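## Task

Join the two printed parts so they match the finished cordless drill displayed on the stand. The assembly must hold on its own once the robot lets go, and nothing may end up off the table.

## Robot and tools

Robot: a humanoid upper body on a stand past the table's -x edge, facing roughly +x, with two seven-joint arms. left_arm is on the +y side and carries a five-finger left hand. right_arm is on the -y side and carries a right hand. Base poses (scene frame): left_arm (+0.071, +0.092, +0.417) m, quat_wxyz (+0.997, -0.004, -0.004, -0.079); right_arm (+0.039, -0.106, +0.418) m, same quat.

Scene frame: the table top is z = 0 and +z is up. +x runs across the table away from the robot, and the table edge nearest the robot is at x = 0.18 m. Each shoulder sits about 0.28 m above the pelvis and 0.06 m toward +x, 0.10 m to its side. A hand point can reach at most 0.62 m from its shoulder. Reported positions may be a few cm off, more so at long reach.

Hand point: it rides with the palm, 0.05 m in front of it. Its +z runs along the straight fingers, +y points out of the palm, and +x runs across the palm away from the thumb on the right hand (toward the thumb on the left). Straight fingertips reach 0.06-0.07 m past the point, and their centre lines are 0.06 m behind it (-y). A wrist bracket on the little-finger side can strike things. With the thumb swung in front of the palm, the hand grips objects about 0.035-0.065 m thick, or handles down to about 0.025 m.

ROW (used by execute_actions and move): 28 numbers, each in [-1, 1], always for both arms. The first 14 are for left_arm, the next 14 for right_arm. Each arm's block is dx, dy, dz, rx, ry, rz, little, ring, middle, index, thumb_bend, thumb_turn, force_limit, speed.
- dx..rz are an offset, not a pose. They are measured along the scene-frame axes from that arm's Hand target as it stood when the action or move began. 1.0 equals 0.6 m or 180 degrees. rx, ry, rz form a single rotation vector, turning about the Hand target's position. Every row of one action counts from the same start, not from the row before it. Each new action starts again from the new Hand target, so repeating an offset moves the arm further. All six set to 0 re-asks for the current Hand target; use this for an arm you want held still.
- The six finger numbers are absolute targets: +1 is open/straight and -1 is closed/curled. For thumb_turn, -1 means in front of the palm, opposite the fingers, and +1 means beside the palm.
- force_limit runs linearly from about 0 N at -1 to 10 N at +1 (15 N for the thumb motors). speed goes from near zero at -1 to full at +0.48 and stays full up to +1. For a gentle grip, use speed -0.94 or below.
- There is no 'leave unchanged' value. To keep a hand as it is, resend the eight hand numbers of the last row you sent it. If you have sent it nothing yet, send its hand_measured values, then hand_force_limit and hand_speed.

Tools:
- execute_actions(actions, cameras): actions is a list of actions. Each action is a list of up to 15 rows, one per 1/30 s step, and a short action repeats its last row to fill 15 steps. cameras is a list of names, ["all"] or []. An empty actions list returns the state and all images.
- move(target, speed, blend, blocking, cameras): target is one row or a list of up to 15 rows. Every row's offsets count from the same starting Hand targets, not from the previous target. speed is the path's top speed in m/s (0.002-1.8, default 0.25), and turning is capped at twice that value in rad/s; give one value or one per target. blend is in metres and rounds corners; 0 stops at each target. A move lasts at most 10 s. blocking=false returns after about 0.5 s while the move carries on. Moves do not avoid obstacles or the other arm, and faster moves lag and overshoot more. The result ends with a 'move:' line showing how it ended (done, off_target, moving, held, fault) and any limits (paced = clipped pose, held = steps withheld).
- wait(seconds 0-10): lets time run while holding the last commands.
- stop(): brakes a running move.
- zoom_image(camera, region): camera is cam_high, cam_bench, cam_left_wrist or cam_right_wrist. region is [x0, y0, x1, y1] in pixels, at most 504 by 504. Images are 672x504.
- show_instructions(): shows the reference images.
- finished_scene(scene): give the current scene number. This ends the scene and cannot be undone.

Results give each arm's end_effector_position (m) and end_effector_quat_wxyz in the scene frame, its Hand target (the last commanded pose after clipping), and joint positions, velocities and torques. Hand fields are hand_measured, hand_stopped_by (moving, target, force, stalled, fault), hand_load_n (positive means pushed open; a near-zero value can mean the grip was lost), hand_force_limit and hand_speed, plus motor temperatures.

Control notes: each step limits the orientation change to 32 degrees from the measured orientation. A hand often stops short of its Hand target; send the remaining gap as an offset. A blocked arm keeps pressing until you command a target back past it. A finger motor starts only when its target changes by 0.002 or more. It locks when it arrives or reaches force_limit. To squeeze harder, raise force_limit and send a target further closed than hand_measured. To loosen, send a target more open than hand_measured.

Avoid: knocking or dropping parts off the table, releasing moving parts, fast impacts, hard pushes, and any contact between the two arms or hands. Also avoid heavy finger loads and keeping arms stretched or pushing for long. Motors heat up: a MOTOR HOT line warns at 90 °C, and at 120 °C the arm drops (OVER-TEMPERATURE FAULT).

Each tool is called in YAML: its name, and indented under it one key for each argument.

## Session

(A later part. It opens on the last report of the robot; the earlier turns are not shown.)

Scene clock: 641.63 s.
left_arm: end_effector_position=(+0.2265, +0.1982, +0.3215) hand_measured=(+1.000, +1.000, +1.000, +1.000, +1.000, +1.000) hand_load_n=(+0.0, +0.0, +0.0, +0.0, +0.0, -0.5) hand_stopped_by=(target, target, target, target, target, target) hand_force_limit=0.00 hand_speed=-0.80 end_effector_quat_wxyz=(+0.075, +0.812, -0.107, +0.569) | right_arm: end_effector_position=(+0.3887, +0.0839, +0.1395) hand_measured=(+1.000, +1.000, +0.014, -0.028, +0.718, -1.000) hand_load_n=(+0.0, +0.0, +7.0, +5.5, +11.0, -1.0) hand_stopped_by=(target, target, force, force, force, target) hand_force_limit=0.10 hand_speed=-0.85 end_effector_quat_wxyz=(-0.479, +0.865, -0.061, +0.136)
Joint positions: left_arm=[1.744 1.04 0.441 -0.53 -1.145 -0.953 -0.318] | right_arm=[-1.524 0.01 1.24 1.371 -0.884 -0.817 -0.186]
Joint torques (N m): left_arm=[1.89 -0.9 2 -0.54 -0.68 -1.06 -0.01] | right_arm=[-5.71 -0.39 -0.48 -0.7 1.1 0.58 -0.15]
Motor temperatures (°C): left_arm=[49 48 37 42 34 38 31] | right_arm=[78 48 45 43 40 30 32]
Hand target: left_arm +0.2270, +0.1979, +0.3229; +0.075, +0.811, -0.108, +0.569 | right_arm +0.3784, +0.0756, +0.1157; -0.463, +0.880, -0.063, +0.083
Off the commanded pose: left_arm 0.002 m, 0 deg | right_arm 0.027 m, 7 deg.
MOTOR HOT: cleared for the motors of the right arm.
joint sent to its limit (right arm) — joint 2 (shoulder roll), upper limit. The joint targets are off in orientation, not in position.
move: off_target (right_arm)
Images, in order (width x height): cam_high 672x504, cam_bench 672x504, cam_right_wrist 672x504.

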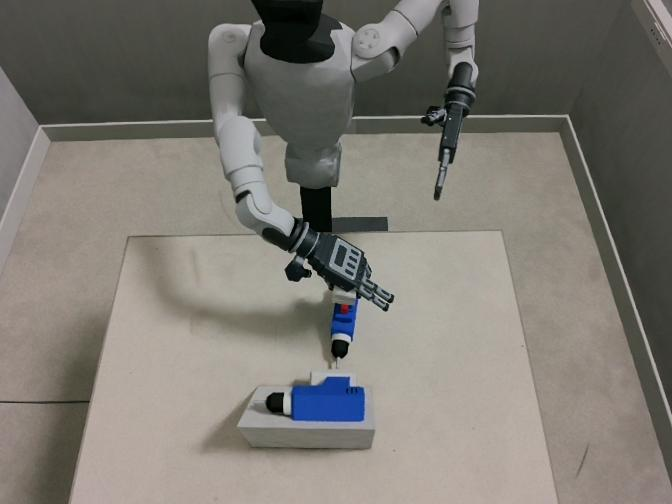

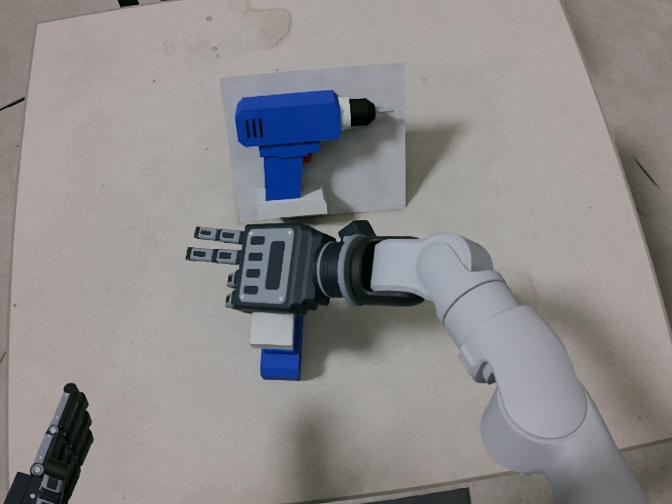

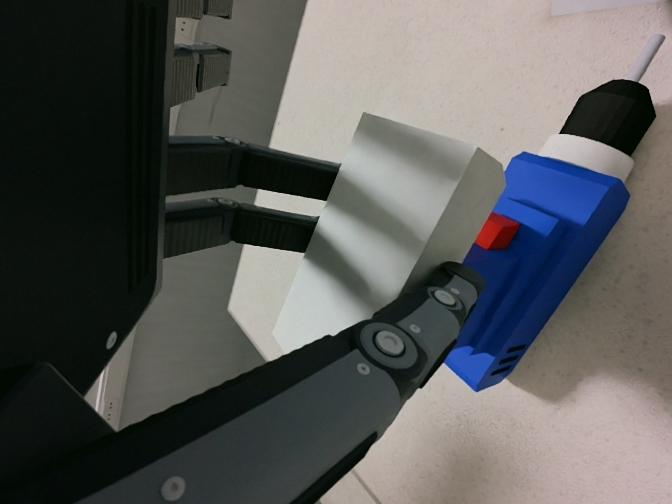

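move:
  target: [0,0,0,0,0,0,1,1,1,1,1,1,0,-0.8,-0.012,-0.01,-0.045,0,0,0,1,1,-0.5,-0.5,0,-1,0.1,-0.85]
  speed: 0.03
  cameras: ["cam_high","cam_bench","cam_right_wrist"]

zoom_image:
  camera: "cam_high"
  region: [300, 250, 390, 350]

zoom_image:
  camera: "cam_right_wrist"
  region: [400, 100, 672, 380]

Scene clock: 651.53 s.
left_arm: end_effector_position=(+0.2265, +0.1982, +0.3215) hand_measured=(+1.000, +1.000, +1.000, +1.000, +1.000, +1.000) hand_load_n=(+0.0, +0.0, +0.0, -0.5, +0.0, +0.0) hand_stopped_by=(target, target, target, target, target, target) hand_force_limit=0.00 hand_speed=-0.80 end_effector_quat_wxyz=(+0.075, +0.812, -0.107, +0.569) | right_arm: end_effector_position=(+0.3909, +0.0881, +0.1361) hand_measured=(+1.000, +1.000, +0.014, -0.028, +0.718, -1.000) hand_load_n=(+0.0, +0.0, +6.5, +7.0, +12.0, -2.5) hand_stopped_by=(target, target, force, force, force, target) hand_force_limit=0.10 hand_speed=-0.85 end_effector_quat_wxyz=(-0.505, +0.848, -0.059, +0.148)
Joint positions: left_arm=[1.744 1.04 0.441 -0.53 -1.145 -0.953 -0.318] | right_arm=[-1.498 0.005 1.355 1.366 -0.817 -0.766 -0.296]
Joint torques (N m): left_arm=[1.88 -0.91 1.99 -0.54 -0.68 -1.06 -0.01] | right_arm=[-2.13 0.01 1.89 -0.1 0.39 0.54 0.72]
Motor temperatures (°C): left_arm=[49 48 37 42 34 38 31] | right_arm=[73 48 45 43 40 30 32]
Hand target: left_arm +0.2270, +0.1979, +0.3229; +0.075, +0.811, -0.108, +0.569 | right_arm +0.3712, +0.0696, +0.0887; -0.463, +0.880, -0.063, +0.083
Off the commanded pose: left_arm 0.002 m, 0 deg | right_arm 0.055 m, 10 deg.
joint sent to its limit (right arm) — joint 2 (shoulder roll), upper limit. The joint targets are off in position and orientation.
move: off_target (right_arm)
Images, in order (width x height): cam_high 672x504, cam_bench 672x504, cam_right_wrist 672x504.

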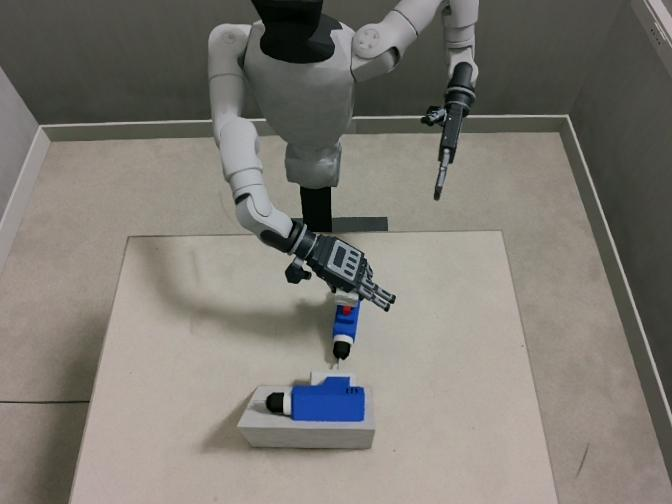

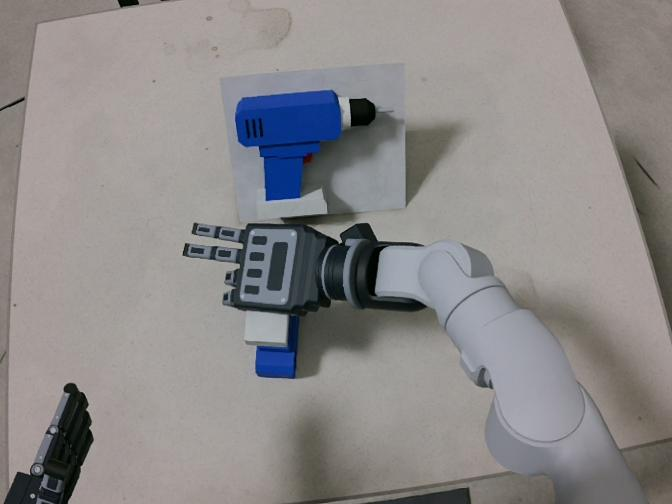

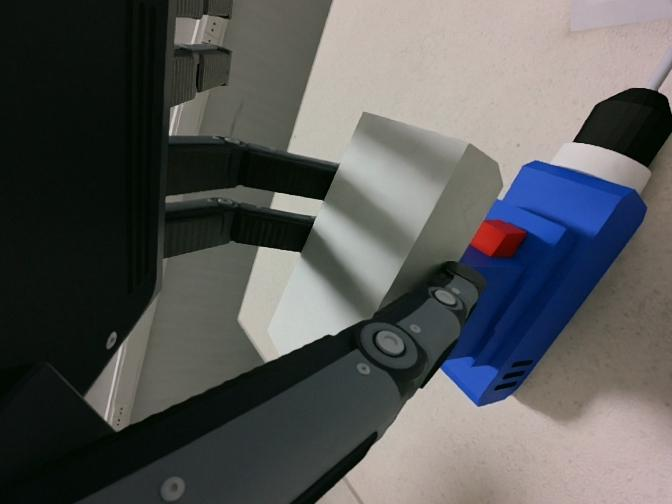

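Scaled by 5.040 from the camera's 672x504 image, which has a finer 960x720 frame.

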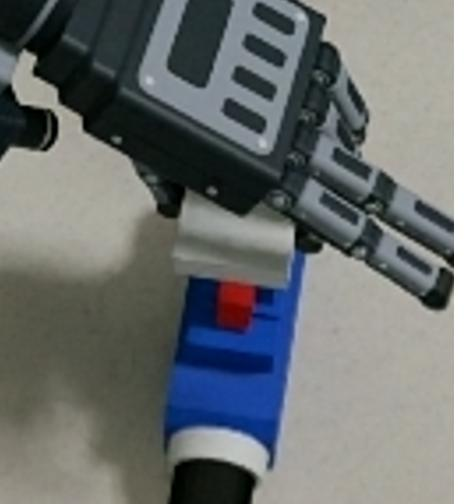

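Scaled by 1.800 from the camera's 672x504 image, which has a finer 960x720 frame.

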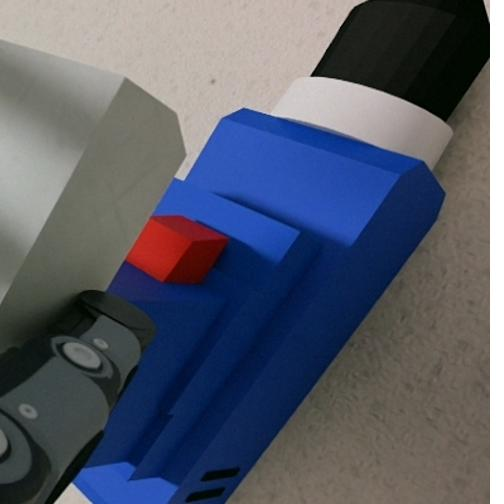

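move:
  target:
    - [0,0,0,0,0,0,1,1,1,1,1,1,0,-0.8,0.03,0.028,0.07,0,0,0,1,1,-0.5,-0.5,0,-1,0.1,-0.85]
    - [0,0,0,0,0,0,1,1,1,1,1,1,0,-0.8,0.03,0.028,0.07,0,0,0,1,1,0.5,0.5,1,-1,0.1,-0.6]
  speed: 0.04
  cameras: ["cam_high","cam_bench","cam_right_wrist"]

zoom_image:
  camera: "cam_high"
  region: [300, 250, 390, 350]

zoom_image:
  camera: "cam_right_wrist"
  region: [400, 100, 672, 380]

Scene clock: 662.00 s.
left_arm: end_effector_position=(+0.2265, +0.1982, +0.3215) hand_measured=(+1.000, +1.000, +1.000, +1.000, +1.000, +1.000) hand_load_n=(+0.0, +0.0, +0.0, +0.0, +0.0, +0.0) hand_stopped_by=(target, target, target, target, target, target) hand_force_limit=0.00 hand_speed=-0.80 end_effector_quat_wxyz=(+0.075, +0.812, -0.107, +0.569) | right_arm: end_effector_position=(+0.3892, +0.0846, +0.1301) hand_measured=(+1.000, +1.000, +0.500, +0.500, +1.000, -1.000) hand_load_n=(+0.0, +0.0, +0.0, +0.0, +0.0, +0.5) hand_stopped_by=(target, target, target, target, target, target) hand_force_limit=0.10 hand_speed=-0.60 end_effector_quat_wxyz=(-0.460, +0.873, -0.076, +0.142)
Joint positions: left_arm=[1.744 1.04 0.441 -0.53 -1.145 -0.953 -0.318] | right_arm=[-1.525 0.012 1.416 1.327 -0.68 -0.734 -0.116]
Joint torques (N m): left_arm=[1.88 -0.9 2 -0.54 -0.67 -1.06 -0.01] | right_arm=[-11.11 -0.62 -1.69 -0.36 2 0.32 -0.66]
Motor temperatures (°C): left_arm=[49 48 37 42 34 38 31] | right_arm=[71 48 45 43 40 30 32]
Hand target: left_arm +0.2270, +0.1979, +0.3229; +0.075, +0.811, -0.108, +0.569 | right_arm +0.3892, +0.0864, +0.1307; -0.463, +0.880, -0.063, +0.083
Off the commanded pose: left_arm 0.002 m, 0 deg | right_arm 0.002 m, 7 deg.
joint sent to its limit (right arm) — joint 2 (shoulder roll), upper limit. The joint targets are off in orientation, not in position.
move: off_target (right_arm); target 2's new numbers were sent with right_arm's hand 0.009 m and 8 deg from that target
Images, in order (width x height): cam_high 672x504, cam_bench 672x504, cam_right_wrist 672x504.

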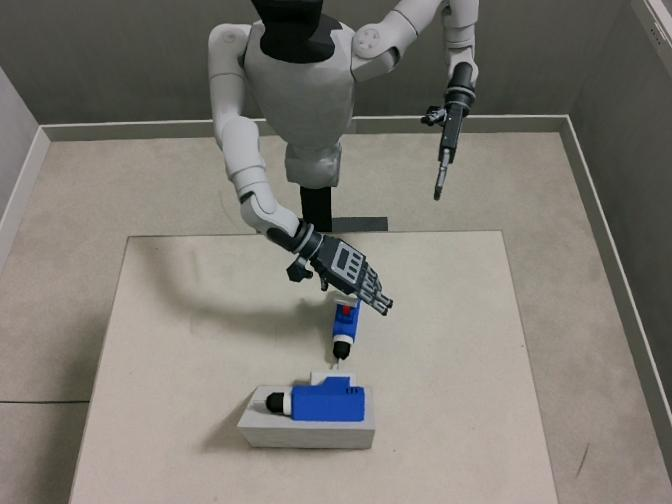

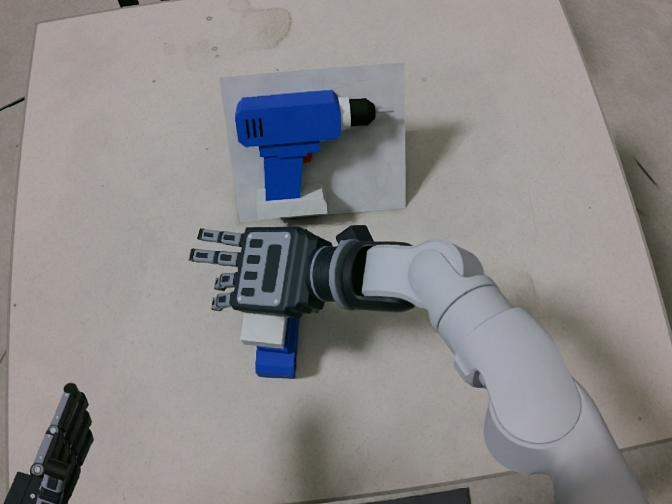

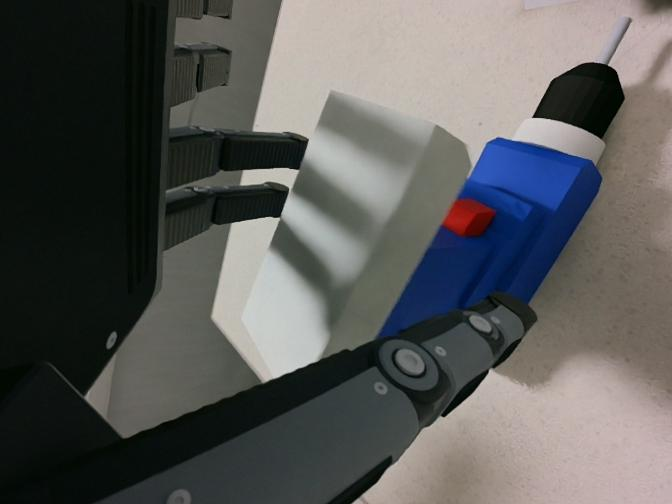

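Scaled by 5.040 from the camera's 672x504 image, which has a finer 960x720 frame.

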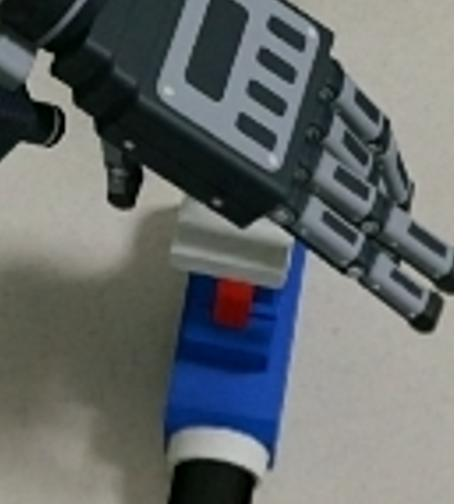

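Scaled by 1.800 from the camera's 672x504 image, which has a finer 960x720 frame.

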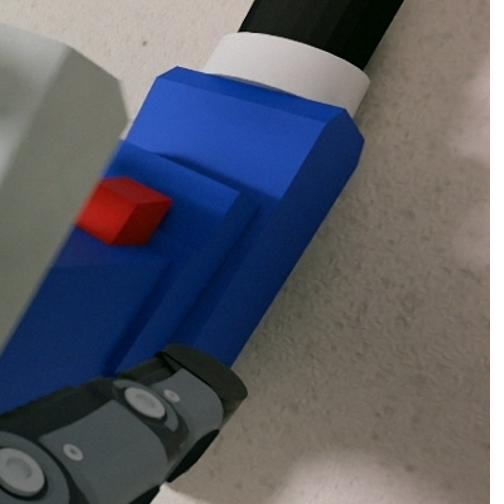

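move:
  target:
    - [0,0,0,0,0,0,1,1,1,1,1,1,0,-0.8,0,0,0.0,0,0,0,1,1,1,1,1,-1,0.1,-0.4]
    - [0,0,0,0,0,0,1,1,1,1,1,1,0,-0.8,0,0,0.15,0,0,0,1,1,1,1,1,-1,0.1,-0.4]
    - [0,0,0,0,0,0,1,1,1,1,1,1,0,-0.8,-0.08,-0.25,0.14,0,0,0,1,1,1,1,1,-1,0.1,-0.4]
  speed: [0.05,0.06,0.2]
  cameras: ["all"]

zoom_image:
  camera: "cam_high"
  region: [310, 270, 380, 350]

zoom_image:
  camera: "cam_bench"
  region: [210, 250, 350, 390]

zoom_image:
  camera: "cam_left_wrist"
  region: [0, 0, 300, 200]

zoom_image:
  camera: "cam_right_wrist"
  region: [340, 40, 600, 300]

Scene clock: 677.53 s.
left_arm: end_effector_position=(+0.2265, +0.1982, +0.3215) hand_measured=(+1.000, +1.000, +1.000, +1.000, +1.000, +1.000) hand_load_n=(+0.0, +0.0, +0.0, +0.0, +0.0, +0.0) hand_stopped_by=(target, target, target, target, target, target) hand_force_limit=0.00 hand_speed=-0.80 end_effector_quat_wxyz=(+0.075, +0.812, -0.107, +0.569) | right_arm: end_effector_position=(+0.3450, -0.0619, +0.2193) hand_measured=(+1.000, +1.000, +1.000, +1.000, +1.000, -1.000) hand_load_n=(+0.0, -0.5, +0.0, +0.0, +0.0, +0.0) hand_stopped_by=(target, target, target, target, target, target) hand_force_limit=0.10 hand_speed=-0.40 end_effector_quat_wxyz=(-0.463, +0.880, -0.055, +0.089)
Joint positions: left_arm=[1.744 1.04 0.441 -0.53 -1.145 -0.953 -0.318] | right_arm=[-1.512 -0.857 1.233 0.562 -0.47 -1.061 0.171]
Joint torques (N m): left_arm=[1.89 -0.9 2 -0.55 -0.68 -1.06 -0.01] | right_arm=[-8.27 -2.3 -3.62 -0.77 1.98 0.33 -0.57]
Motor temperatures (°C): left_arm=[49 48 37 42 34 38 31] | right_arm=[81 48 45 43 41 30 32]
Hand target: left_arm +0.2270, +0.1979, +0.3229; +0.075, +0.811, -0.108, +0.569 | right_arm +0.3412, -0.0636, +0.2147; -0.463, +0.880, -0.063, +0.083
Off the commanded pose: left_arm 0.002 m, 0 deg | right_arm 0.006 m, 1 deg.
move: off_target (right_arm)

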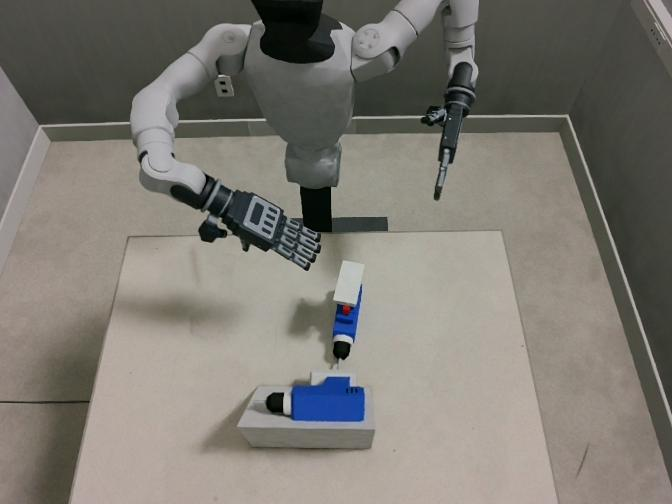

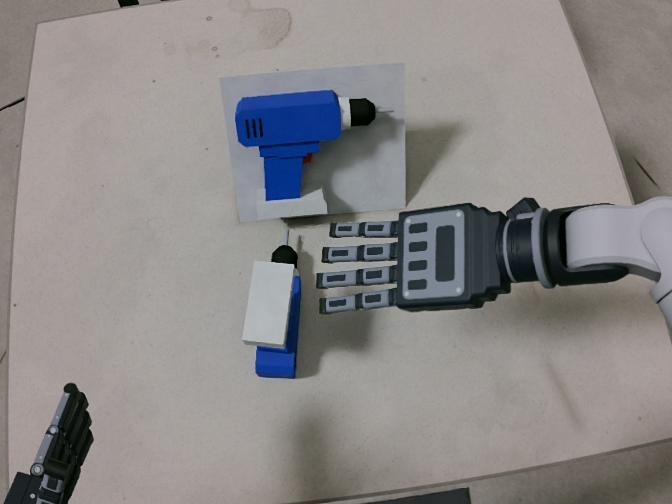

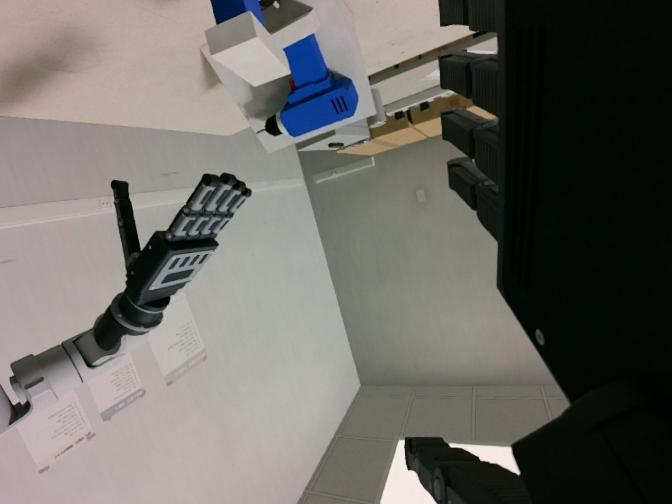

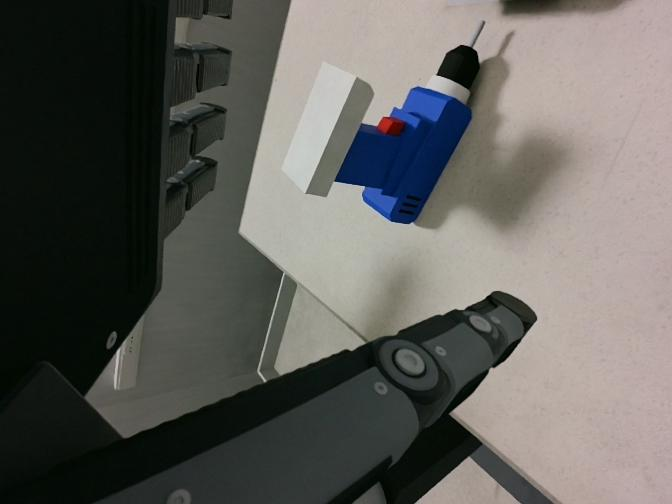

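Scaled by 6.300 from the camera's 672x504 image, which has a finer 960x720 frame.

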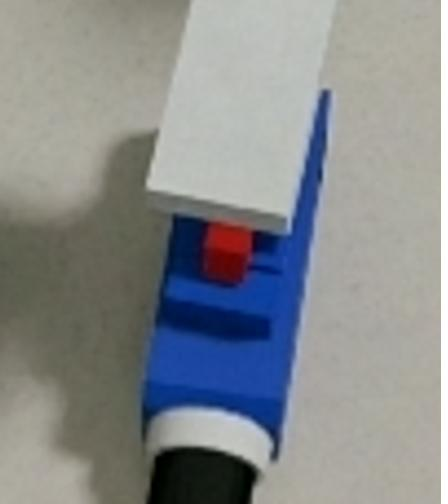

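Scaled by 3.600 from the camera's 672x504 image, which has a finer 960x720 frame.

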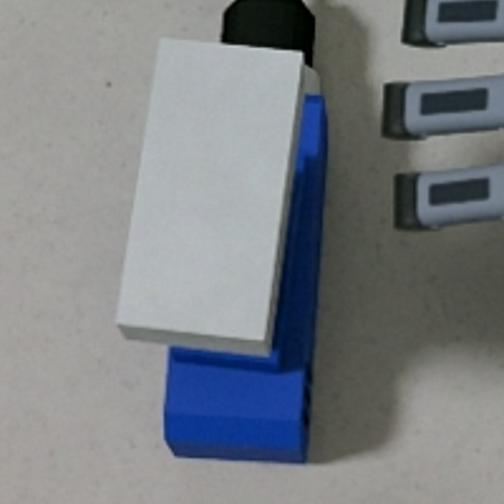

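Scaled by 1.680 from the camera's 672x504 image, which has a finer 960x720 frame.

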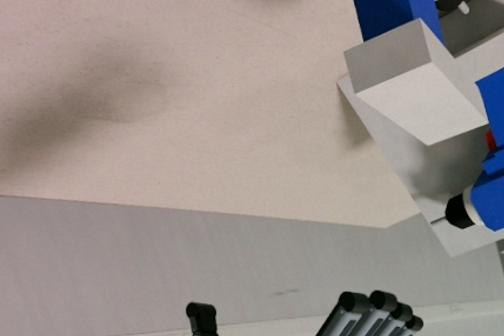

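Scaled by 1.938 from the camera's 672x504 image, which has a finer 960x720 frame.

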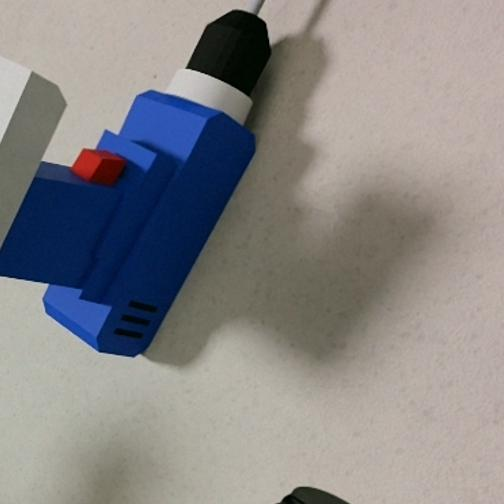

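move:
  target: [0,0,0,0,0,0,1,1,1,1,1,1,0,-0.8,0.01,0.02,-0.14,0,0,0,1,1,1,1,1,1,0.1,-0.4]
  speed: 0.15
  cameras: ["cam_right_wrist"]

zoom_image:
  camera: "cam_right_wrist"
  region: [300, 60, 480, 250]

Scene clock: 691.97 s.
left_arm: end_effector_position=(+0.2265, +0.1982, +0.3215) hand_measured=(+1.000, +1.000, +1.000, +1.000, +1.000, +1.000) hand_load_n=(+0.0, +0.0, +0.0, +0.0, +0.0, +0.0) hand_stopped_by=(target, target, target, target, target, target) hand_force_limit=0.00 hand_speed=-0.80 end_effector_quat_wxyz=(+0.075, +0.812, -0.107, +0.569) | right_arm: end_effector_position=(+0.3486, -0.0510, +0.1333) hand_measured=(+1.000, +1.000, +1.000, +1.000, +1.000, +1.000) hand_load_n=(+0.0, +0.0, +0.0, +0.0, +0.0, +0.0) hand_stopped_by=(target, target, target, target, target, target) hand_force_limit=0.10 hand_speed=-0.40 end_effector_quat_wxyz=(-0.467, +0.878, -0.064, +0.085)
Joint positions: left_arm=[1.744 1.04 0.441 -0.53 -1.145 -0.953 -0.318] | right_arm=[-1.375 -0.619 1.316 0.829 -0.852 -0.976 -0.235]
Joint torques (N m): left_arm=[1.88 -0.9 2 -0.54 -0.67 -1.06 -0.01] | right_arm=[-10.3 -1.35 -2.78 0.16 1.4 0.09 -0.65]
Motor temperatures (°C): left_arm=[49 48 37 42 34 38 31] | right_arm=[78 49 46 43 41 30 32]
Hand target: left_arm +0.2270, +0.1979, +0.3229; +0.075, +0.811, -0.108, +0.569 | right_arm +0.3472, -0.0516, +0.1307; -0.463, +0.880, -0.063, +0.083
Off the commanded pose: left_arm 0.002 m, 0 deg | right_arm 0.003 m, 1 deg.
move: done
Images, in order (width x height): cam_right_wrist 672x504.

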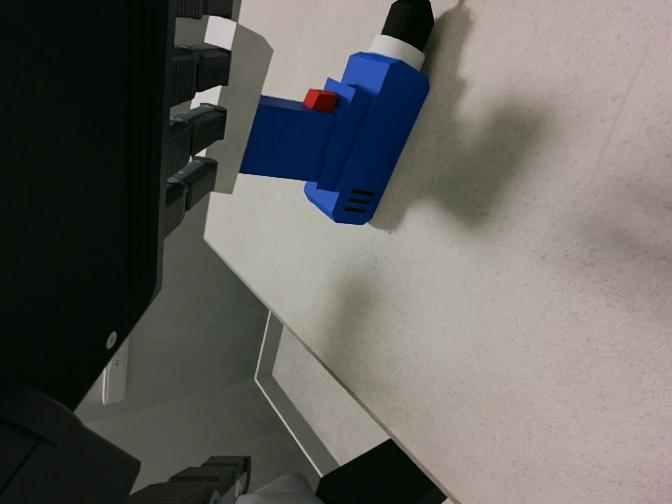

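Scaled by 2.653 from the camera's 672x504 image, which has a finer 960x720 frame.

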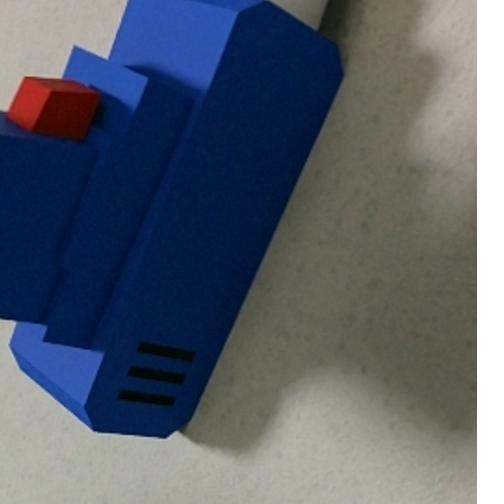

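move:
  target: [0,0,0,0,0,0,1,1,1,1,1,1,0,-0.8,-0.06,-0.25,0.15,0,0,0,1,1,1,1,1,1,0.1,-0.4]
  speed: 0.25

move:
  target: [0.1,-0.1,0.03,0.361,-0.376,-0.269,1,1,1,1,1,1,0,-0.8,0,0,0,0,0,0,1,1,1,1,1,1,0.1,-0.4]
  speed: 0.25
  cameras: ["cam_high","cam_bench"]

Scene clock: 735.73 s.
left_arm: end_effector_position=(+0.2265, +0.1982, +0.3215) hand_measured=(+1.000, +1.000, +1.000, +1.000, +1.000, +1.000) hand_load_n=(+0.0, +0.0, +0.0, +0.0, +0.0, +0.0) hand_stopped_by=(target, target, target, target, target, target) hand_force_limit=0.00 hand_speed=-0.80 end_effector_quat_wxyz=(+0.075, +0.812, -0.107, +0.569) | right_arm: end_effector_position=(+0.3077, -0.2022, +0.2171) hand_measured=(+1.000, +1.000, +1.000, +1.000, +1.000, +1.000) hand_load_n=(+0.0, -0.5, +0.0, +0.0, +0.0, +0.0) hand_stopped_by=(target, target, target, target, target, target) hand_force_limit=0.10 hand_speed=-0.40 end_effector_quat_wxyz=(-0.465, +0.879, -0.068, +0.080)
Joint positions: left_arm=[1.744 1.04 0.441 -0.53 -1.145 -0.953 -0.318] | right_arm=[-1.559 -1.087 1.375 0.85 -1.543 -1.391 -1.109]
Joint torques (N m): left_arm=[1.89 -0.91 1.99 -0.54 -0.67 -1.06 -0.01] | right_arm=[-11.38 -1.57 -2.4 1.01 1.23 0.01 -0.67]
Motor temperatures (°C): left_arm=[49 48 37 42 34 38 31] | right_arm=[84 48 46 43 40 30 32]
Hand target: left_arm +0.2270, +0.1979, +0.3229; +0.075, +0.811, -0.108, +0.569 | right_arm +0.3112, -0.2016, +0.2207; -0.463, +0.880, -0.063, +0.083
Off the commanded pose: left_arm 0.002 m, 0 deg | right_arm 0.005 m, 1 deg.
move: off_target (right_arm)

Scene clock: 739.93 s.
left_arm: end_effector_position=(+0.2861, +0.1371, +0.3411) hand_measured=(+1.000, +1.000, +1.000, +1.000, +1.000, +1.000) hand_load_n=(+0.0, -0.5, +0.0, +0.0, +0.0, +0.0) hand_stopped_by=(target, target, target, target, target, target) hand_force_limit=0.00 hand_speed=-0.80 end_effector_quat_wxyz=(+0.196, -0.202, +0.675, -0.682) | right_arm: end_effector_position=(+0.3074, -0.2022, +0.2172) hand_measured=(+1.000, +1.000, +1.000, +1.000, +1.000, +1.000) hand_load_n=(+0.0, +0.0, +0.0, +0.0, +0.0, +0.0) hand_stopped_by=(target, target, target, target, target, target) hand_force_limit=0.10 hand_speed=-0.40 end_effector_quat_wxyz=(-0.465, +0.879, -0.069, +0.079)
Joint positions: left_arm=[0.523 1.211 0.799 0.005 0.07 -1.222 -0.132] | right_arm=[-1.559 -1.087 1.375 0.85 -1.543 -1.393 -1.109]
Joint torques (N m): left_arm=[-1.23 2.58 3.37 0 -1.01 -0.19 0.5] | right_arm=[-11.13 -1.62 -2.91 0.66 1.3 -0.02 -0.55]
Motor temperatures (°C): left_arm=[48 48 37 42 34 38 31] | right_arm=[83 49 46 43 40 30 32]
Hand target: left_arm +0.2870, +0.1379, +0.3409; +0.199, -0.197, +0.679, -0.678 | right_arm +0.3111, -0.2016, +0.2208; -0.463, +0.880, -0.063, +0.083
Off the commanded pose: left_arm 0.001 m, 1 deg | right_arm 0.005 m, 1 deg.
move: off_target (right_arm)
Images, in order (width x height): cam_high 672x504, cam_bench 672x504.

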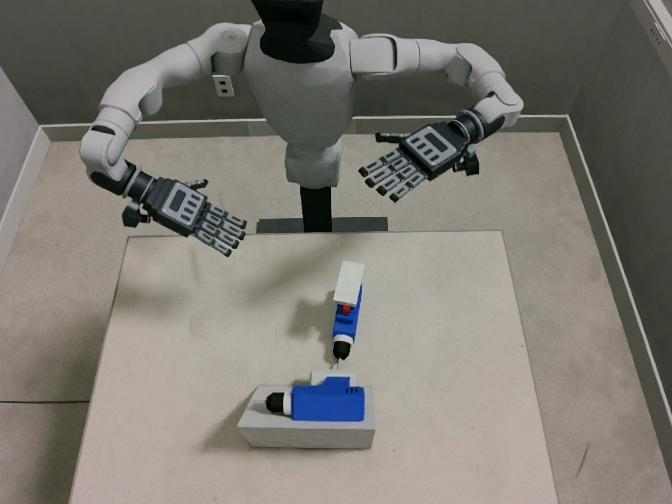

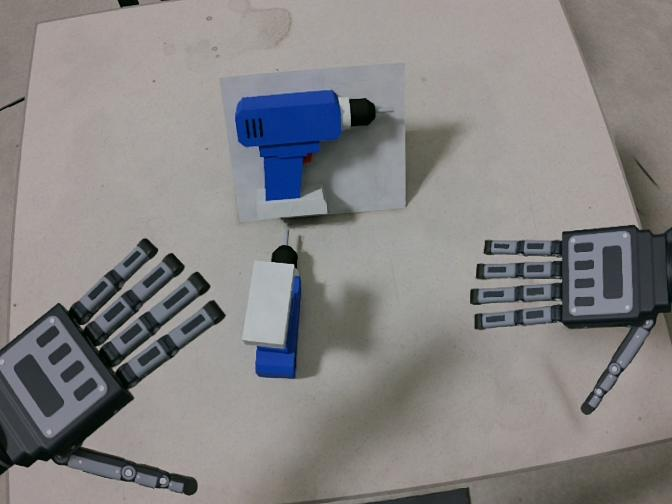

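move:
  target:
    - [0.22,-0.1,-0.1,0,0,0,1,1,1,1,1,1,0,-0.8,0,0,0,0,0,0,1,1,1,1,1,1,0.1,-0.4]
    - [0.25,-0.23,-0.2,0,0,0,1,1,1,1,1,1,0,-0.8,0,0,0,0,0,0,1,1,1,1,1,1,0.1,-0.4]
  speed: 0.15
  cameras: ["cam_high","cam_bench"]

Scene clock: 747.10 s.
left_arm: end_effector_position=(+0.4371, +0.0035, +0.2203) hand_measured=(+1.000, +1.000, +1.000, +1.000, +1.000, +1.000) hand_load_n=(-0.5, +0.0, +0.0, +0.0, +0.0, +0.0) hand_stopped_by=(target, target, target, target, target, target) hand_force_limit=0.00 hand_speed=-0.80 end_effector_quat_wxyz=(+0.201, -0.202, +0.679, -0.677) | right_arm: end_effector_position=(+0.3074, -0.2022, +0.2172) hand_measured=(+1.000, +1.000, +1.000, +1.000, +1.000, +1.000) hand_load_n=(+0.0, +0.0, +0.0, +0.0, +0.0, +0.0) hand_stopped_by=(target, target, target, target, target, target) hand_force_limit=0.10 hand_speed=-0.40 end_effector_quat_wxyz=(-0.465, +0.879, -0.069, +0.079)
Joint positions: left_arm=[-0.711 0.762 -0.229 0.549 0.89 -0.861 0.154] | right_arm=[-1.559 -1.087 1.375 0.85 -1.543 -1.393 -1.109]
Joint torques (N m): left_arm=[-6.04 1.72 1.74 -1.38 -0.78 -0.2 0.64] | right_arm=[-11.16 -1.75 -2.93 0.74 1.33 0.01 -0.55]
Motor temperatures (°C): left_arm=[48 49 37 42 34 38 32] | right_arm=[85 49 46 43 40 30 32]
Hand target: left_arm +0.4370, -0.0001, +0.2209; +0.199, -0.197, +0.679, -0.678 | right_arm +0.3111, -0.2016, +0.2208; -0.463, +0.880, -0.063, +0.083
Off the commanded pose: left_arm 0.004 m, 1 deg | right_arm 0.005 m, 1 deg.
move: off_target (left_arm, right_arm)
Images, in order (width x height): cam_high 672x504, cam_bench 672x504.

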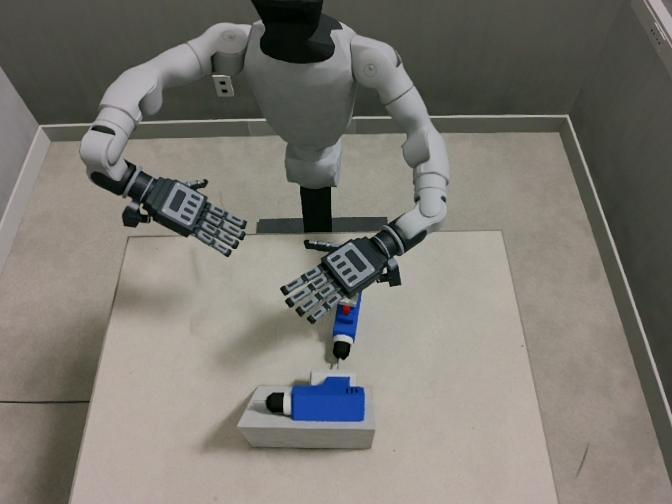

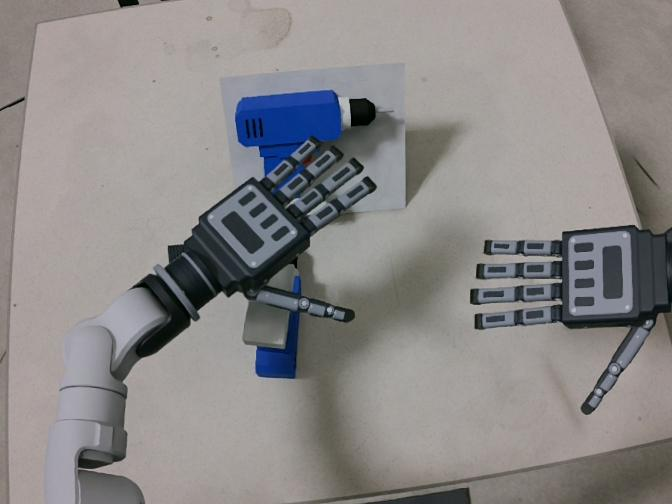

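move:
  target:
    - [-0.1,0.005,0.0,0,0,0,1,1,1,1,1,1,0,-0.8,0,0,0,0,0,0,1,1,1,1,1,1,0.1,-0.4]
    - [-0.1,0.005,-0.18,0,0,0,1,1,1,1,1,1,0,-0.8,0,0,0,0,0,0,1,1,1,1,1,1,0.1,-0.4]
  speed: 0.1
  cameras: ["cam_high","cam_bench"]

Scene clock: 766.50 s.
left_arm: end_effector_position=(+0.3835, +0.0032, +0.1252) hand_measured=(+1.000, +1.000, +1.000, +1.000, +1.000, +1.000) hand_load_n=(+0.0, +0.0, +0.0, +0.0, +0.0, +0.0) hand_stopped_by=(target, target, target, target, target, target) hand_force_limit=0.00 hand_speed=-0.80 end_effector_quat_wxyz=(+0.210, -0.193, +0.666, -0.689) | right_arm: end_effector_position=(+0.3074, -0.2022, +0.2172) hand_measured=(+1.000, +1.000, +1.000, +1.000, +1.000, +1.000) hand_load_n=(+0.0, -0.5, +0.0, +0.0, +0.0, +0.0) hand_stopped_by=(target, target, target, target, target, target) hand_force_limit=0.10 hand_speed=-0.40 end_effector_quat_wxyz=(-0.465, +0.879, -0.069, +0.079)
Joint positions: left_arm=[-0.504 0.63 -0.344 0.67 1.315 -0.734 0.72] | right_arm=[-1.559 -1.087 1.375 0.85 -1.543 -1.393 -1.109]
Joint torques (N m): left_arm=[-3.78 1.32 0.59 -0.51 -0.42 -0.11 0.2] | right_arm=[-11.13 -1.71 -2.86 0.72 1.37 0.02 -0.55]
Motor temperatures (°C): left_arm=[57 50 37 43 34 37 32] | right_arm=[88 49 46 43 40 30 32]
Hand target: left_arm +0.3770, +0.0029, +0.1129; +0.199, -0.197, +0.679, -0.678 | right_arm +0.3111, -0.2016, +0.2208; -0.463, +0.880, -0.063, +0.083
Off the commanded pose: left_arm 0.014 m, 2 deg | right_arm 0.005 m, 1 deg.
move: off_target (left_arm, right_arm)
Images, in order (width x height): cam_high 672x504, cam_bench 672x504.

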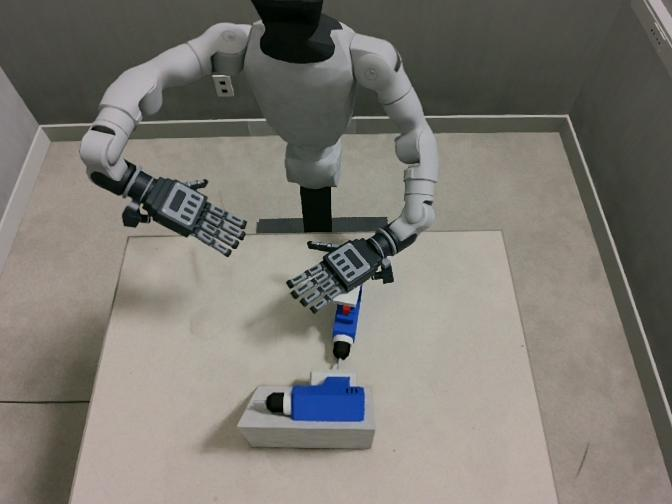

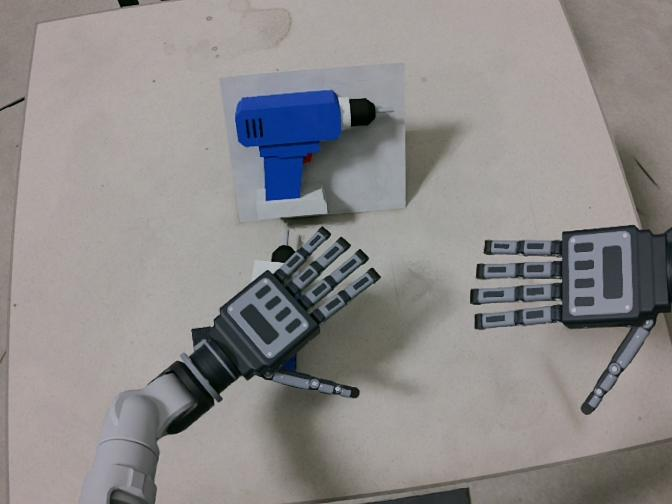

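move:
  target: [0,0,-0.03,0,0,0,1,1,1,1,1,1,0,-0.8,-0.02,-0.05,0.05,0.189,-0.031,-0.0626,1,1,1,1,1,1,0.1,-0.4]
  speed: 0.06
  cameras: ["cam_high","cam_bench"]

Scene clock: 786.77 s.
left_arm: end_effector_position=(+0.3914, -0.0003, +0.1248) hand_measured=(+1.000, +1.000, +1.000, +1.000, +1.000, +1.000) hand_load_n=(+0.0, +0.0, +0.0, +0.0, +0.0, +0.0) hand_stopped_by=(target, target, target, target, target, target) hand_force_limit=0.00 hand_speed=-0.80 end_effector_quat_wxyz=(+0.218, -0.180, +0.651, -0.704) | right_arm: end_effector_position=(+0.3024, -0.2295, +0.2534) hand_measured=(+1.000, +1.000, +1.000, +1.000, +1.000, +1.000) hand_load_n=(+0.0, +0.0, +0.0, +0.0, +0.0, +0.0) hand_stopped_by=(target, target, target, target, target, target) hand_force_limit=0.10 hand_speed=-0.40 end_effector_quat_wxyz=(-0.648, +0.711, -0.174, +0.213)
Joint positions: left_arm=[-0.602 0.623 -0.483 0.829 1.315 -0.69 0.895] | right_arm=[-1.164 -1.284 1.201 0.924 -1.465 -1.226 -1.609]
Joint torques (N m): left_arm=[-2.35 0.81 -0.25 0.64 -0.2 0.18 -0.36] | right_arm=[-5.89 -4.34 -3.34 -0.14 1.31 -0.04 -0.76]
Motor temperatures (°C): left_arm=[51 49 36 42 34 37 32] | right_arm=[83 50 46 43 40 30 32]
Hand target: left_arm +0.3770, +0.0029, +0.0949; +0.199, -0.197, +0.679, -0.678 | right_arm +0.2991, -0.2316, +0.2508; -0.692, +0.691, -0.147, +0.148
Off the commanded pose: left_arm 0.033 m, 5 deg | right_arm 0.005 m, 10 deg.
joint sent to its limit (right arm) — joint 7 (wrist yaw), lower limit. The joint targets are off in orientation, not in position.
move: off_target (left_arm, right_arm)
Images, in order (width x height): cam_high 672x504, cam_bench 672x504.

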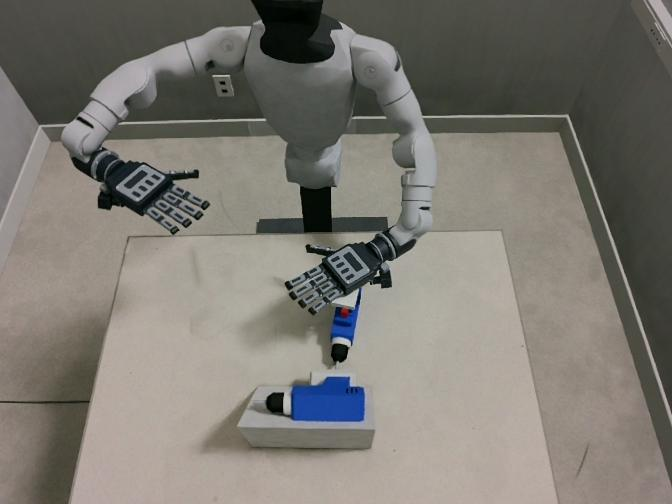

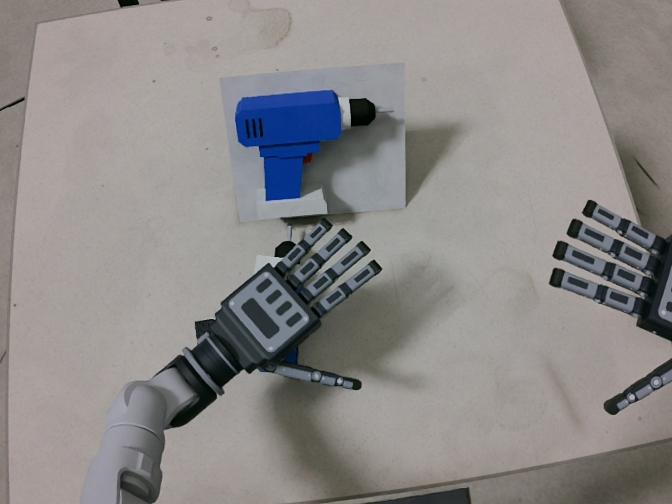

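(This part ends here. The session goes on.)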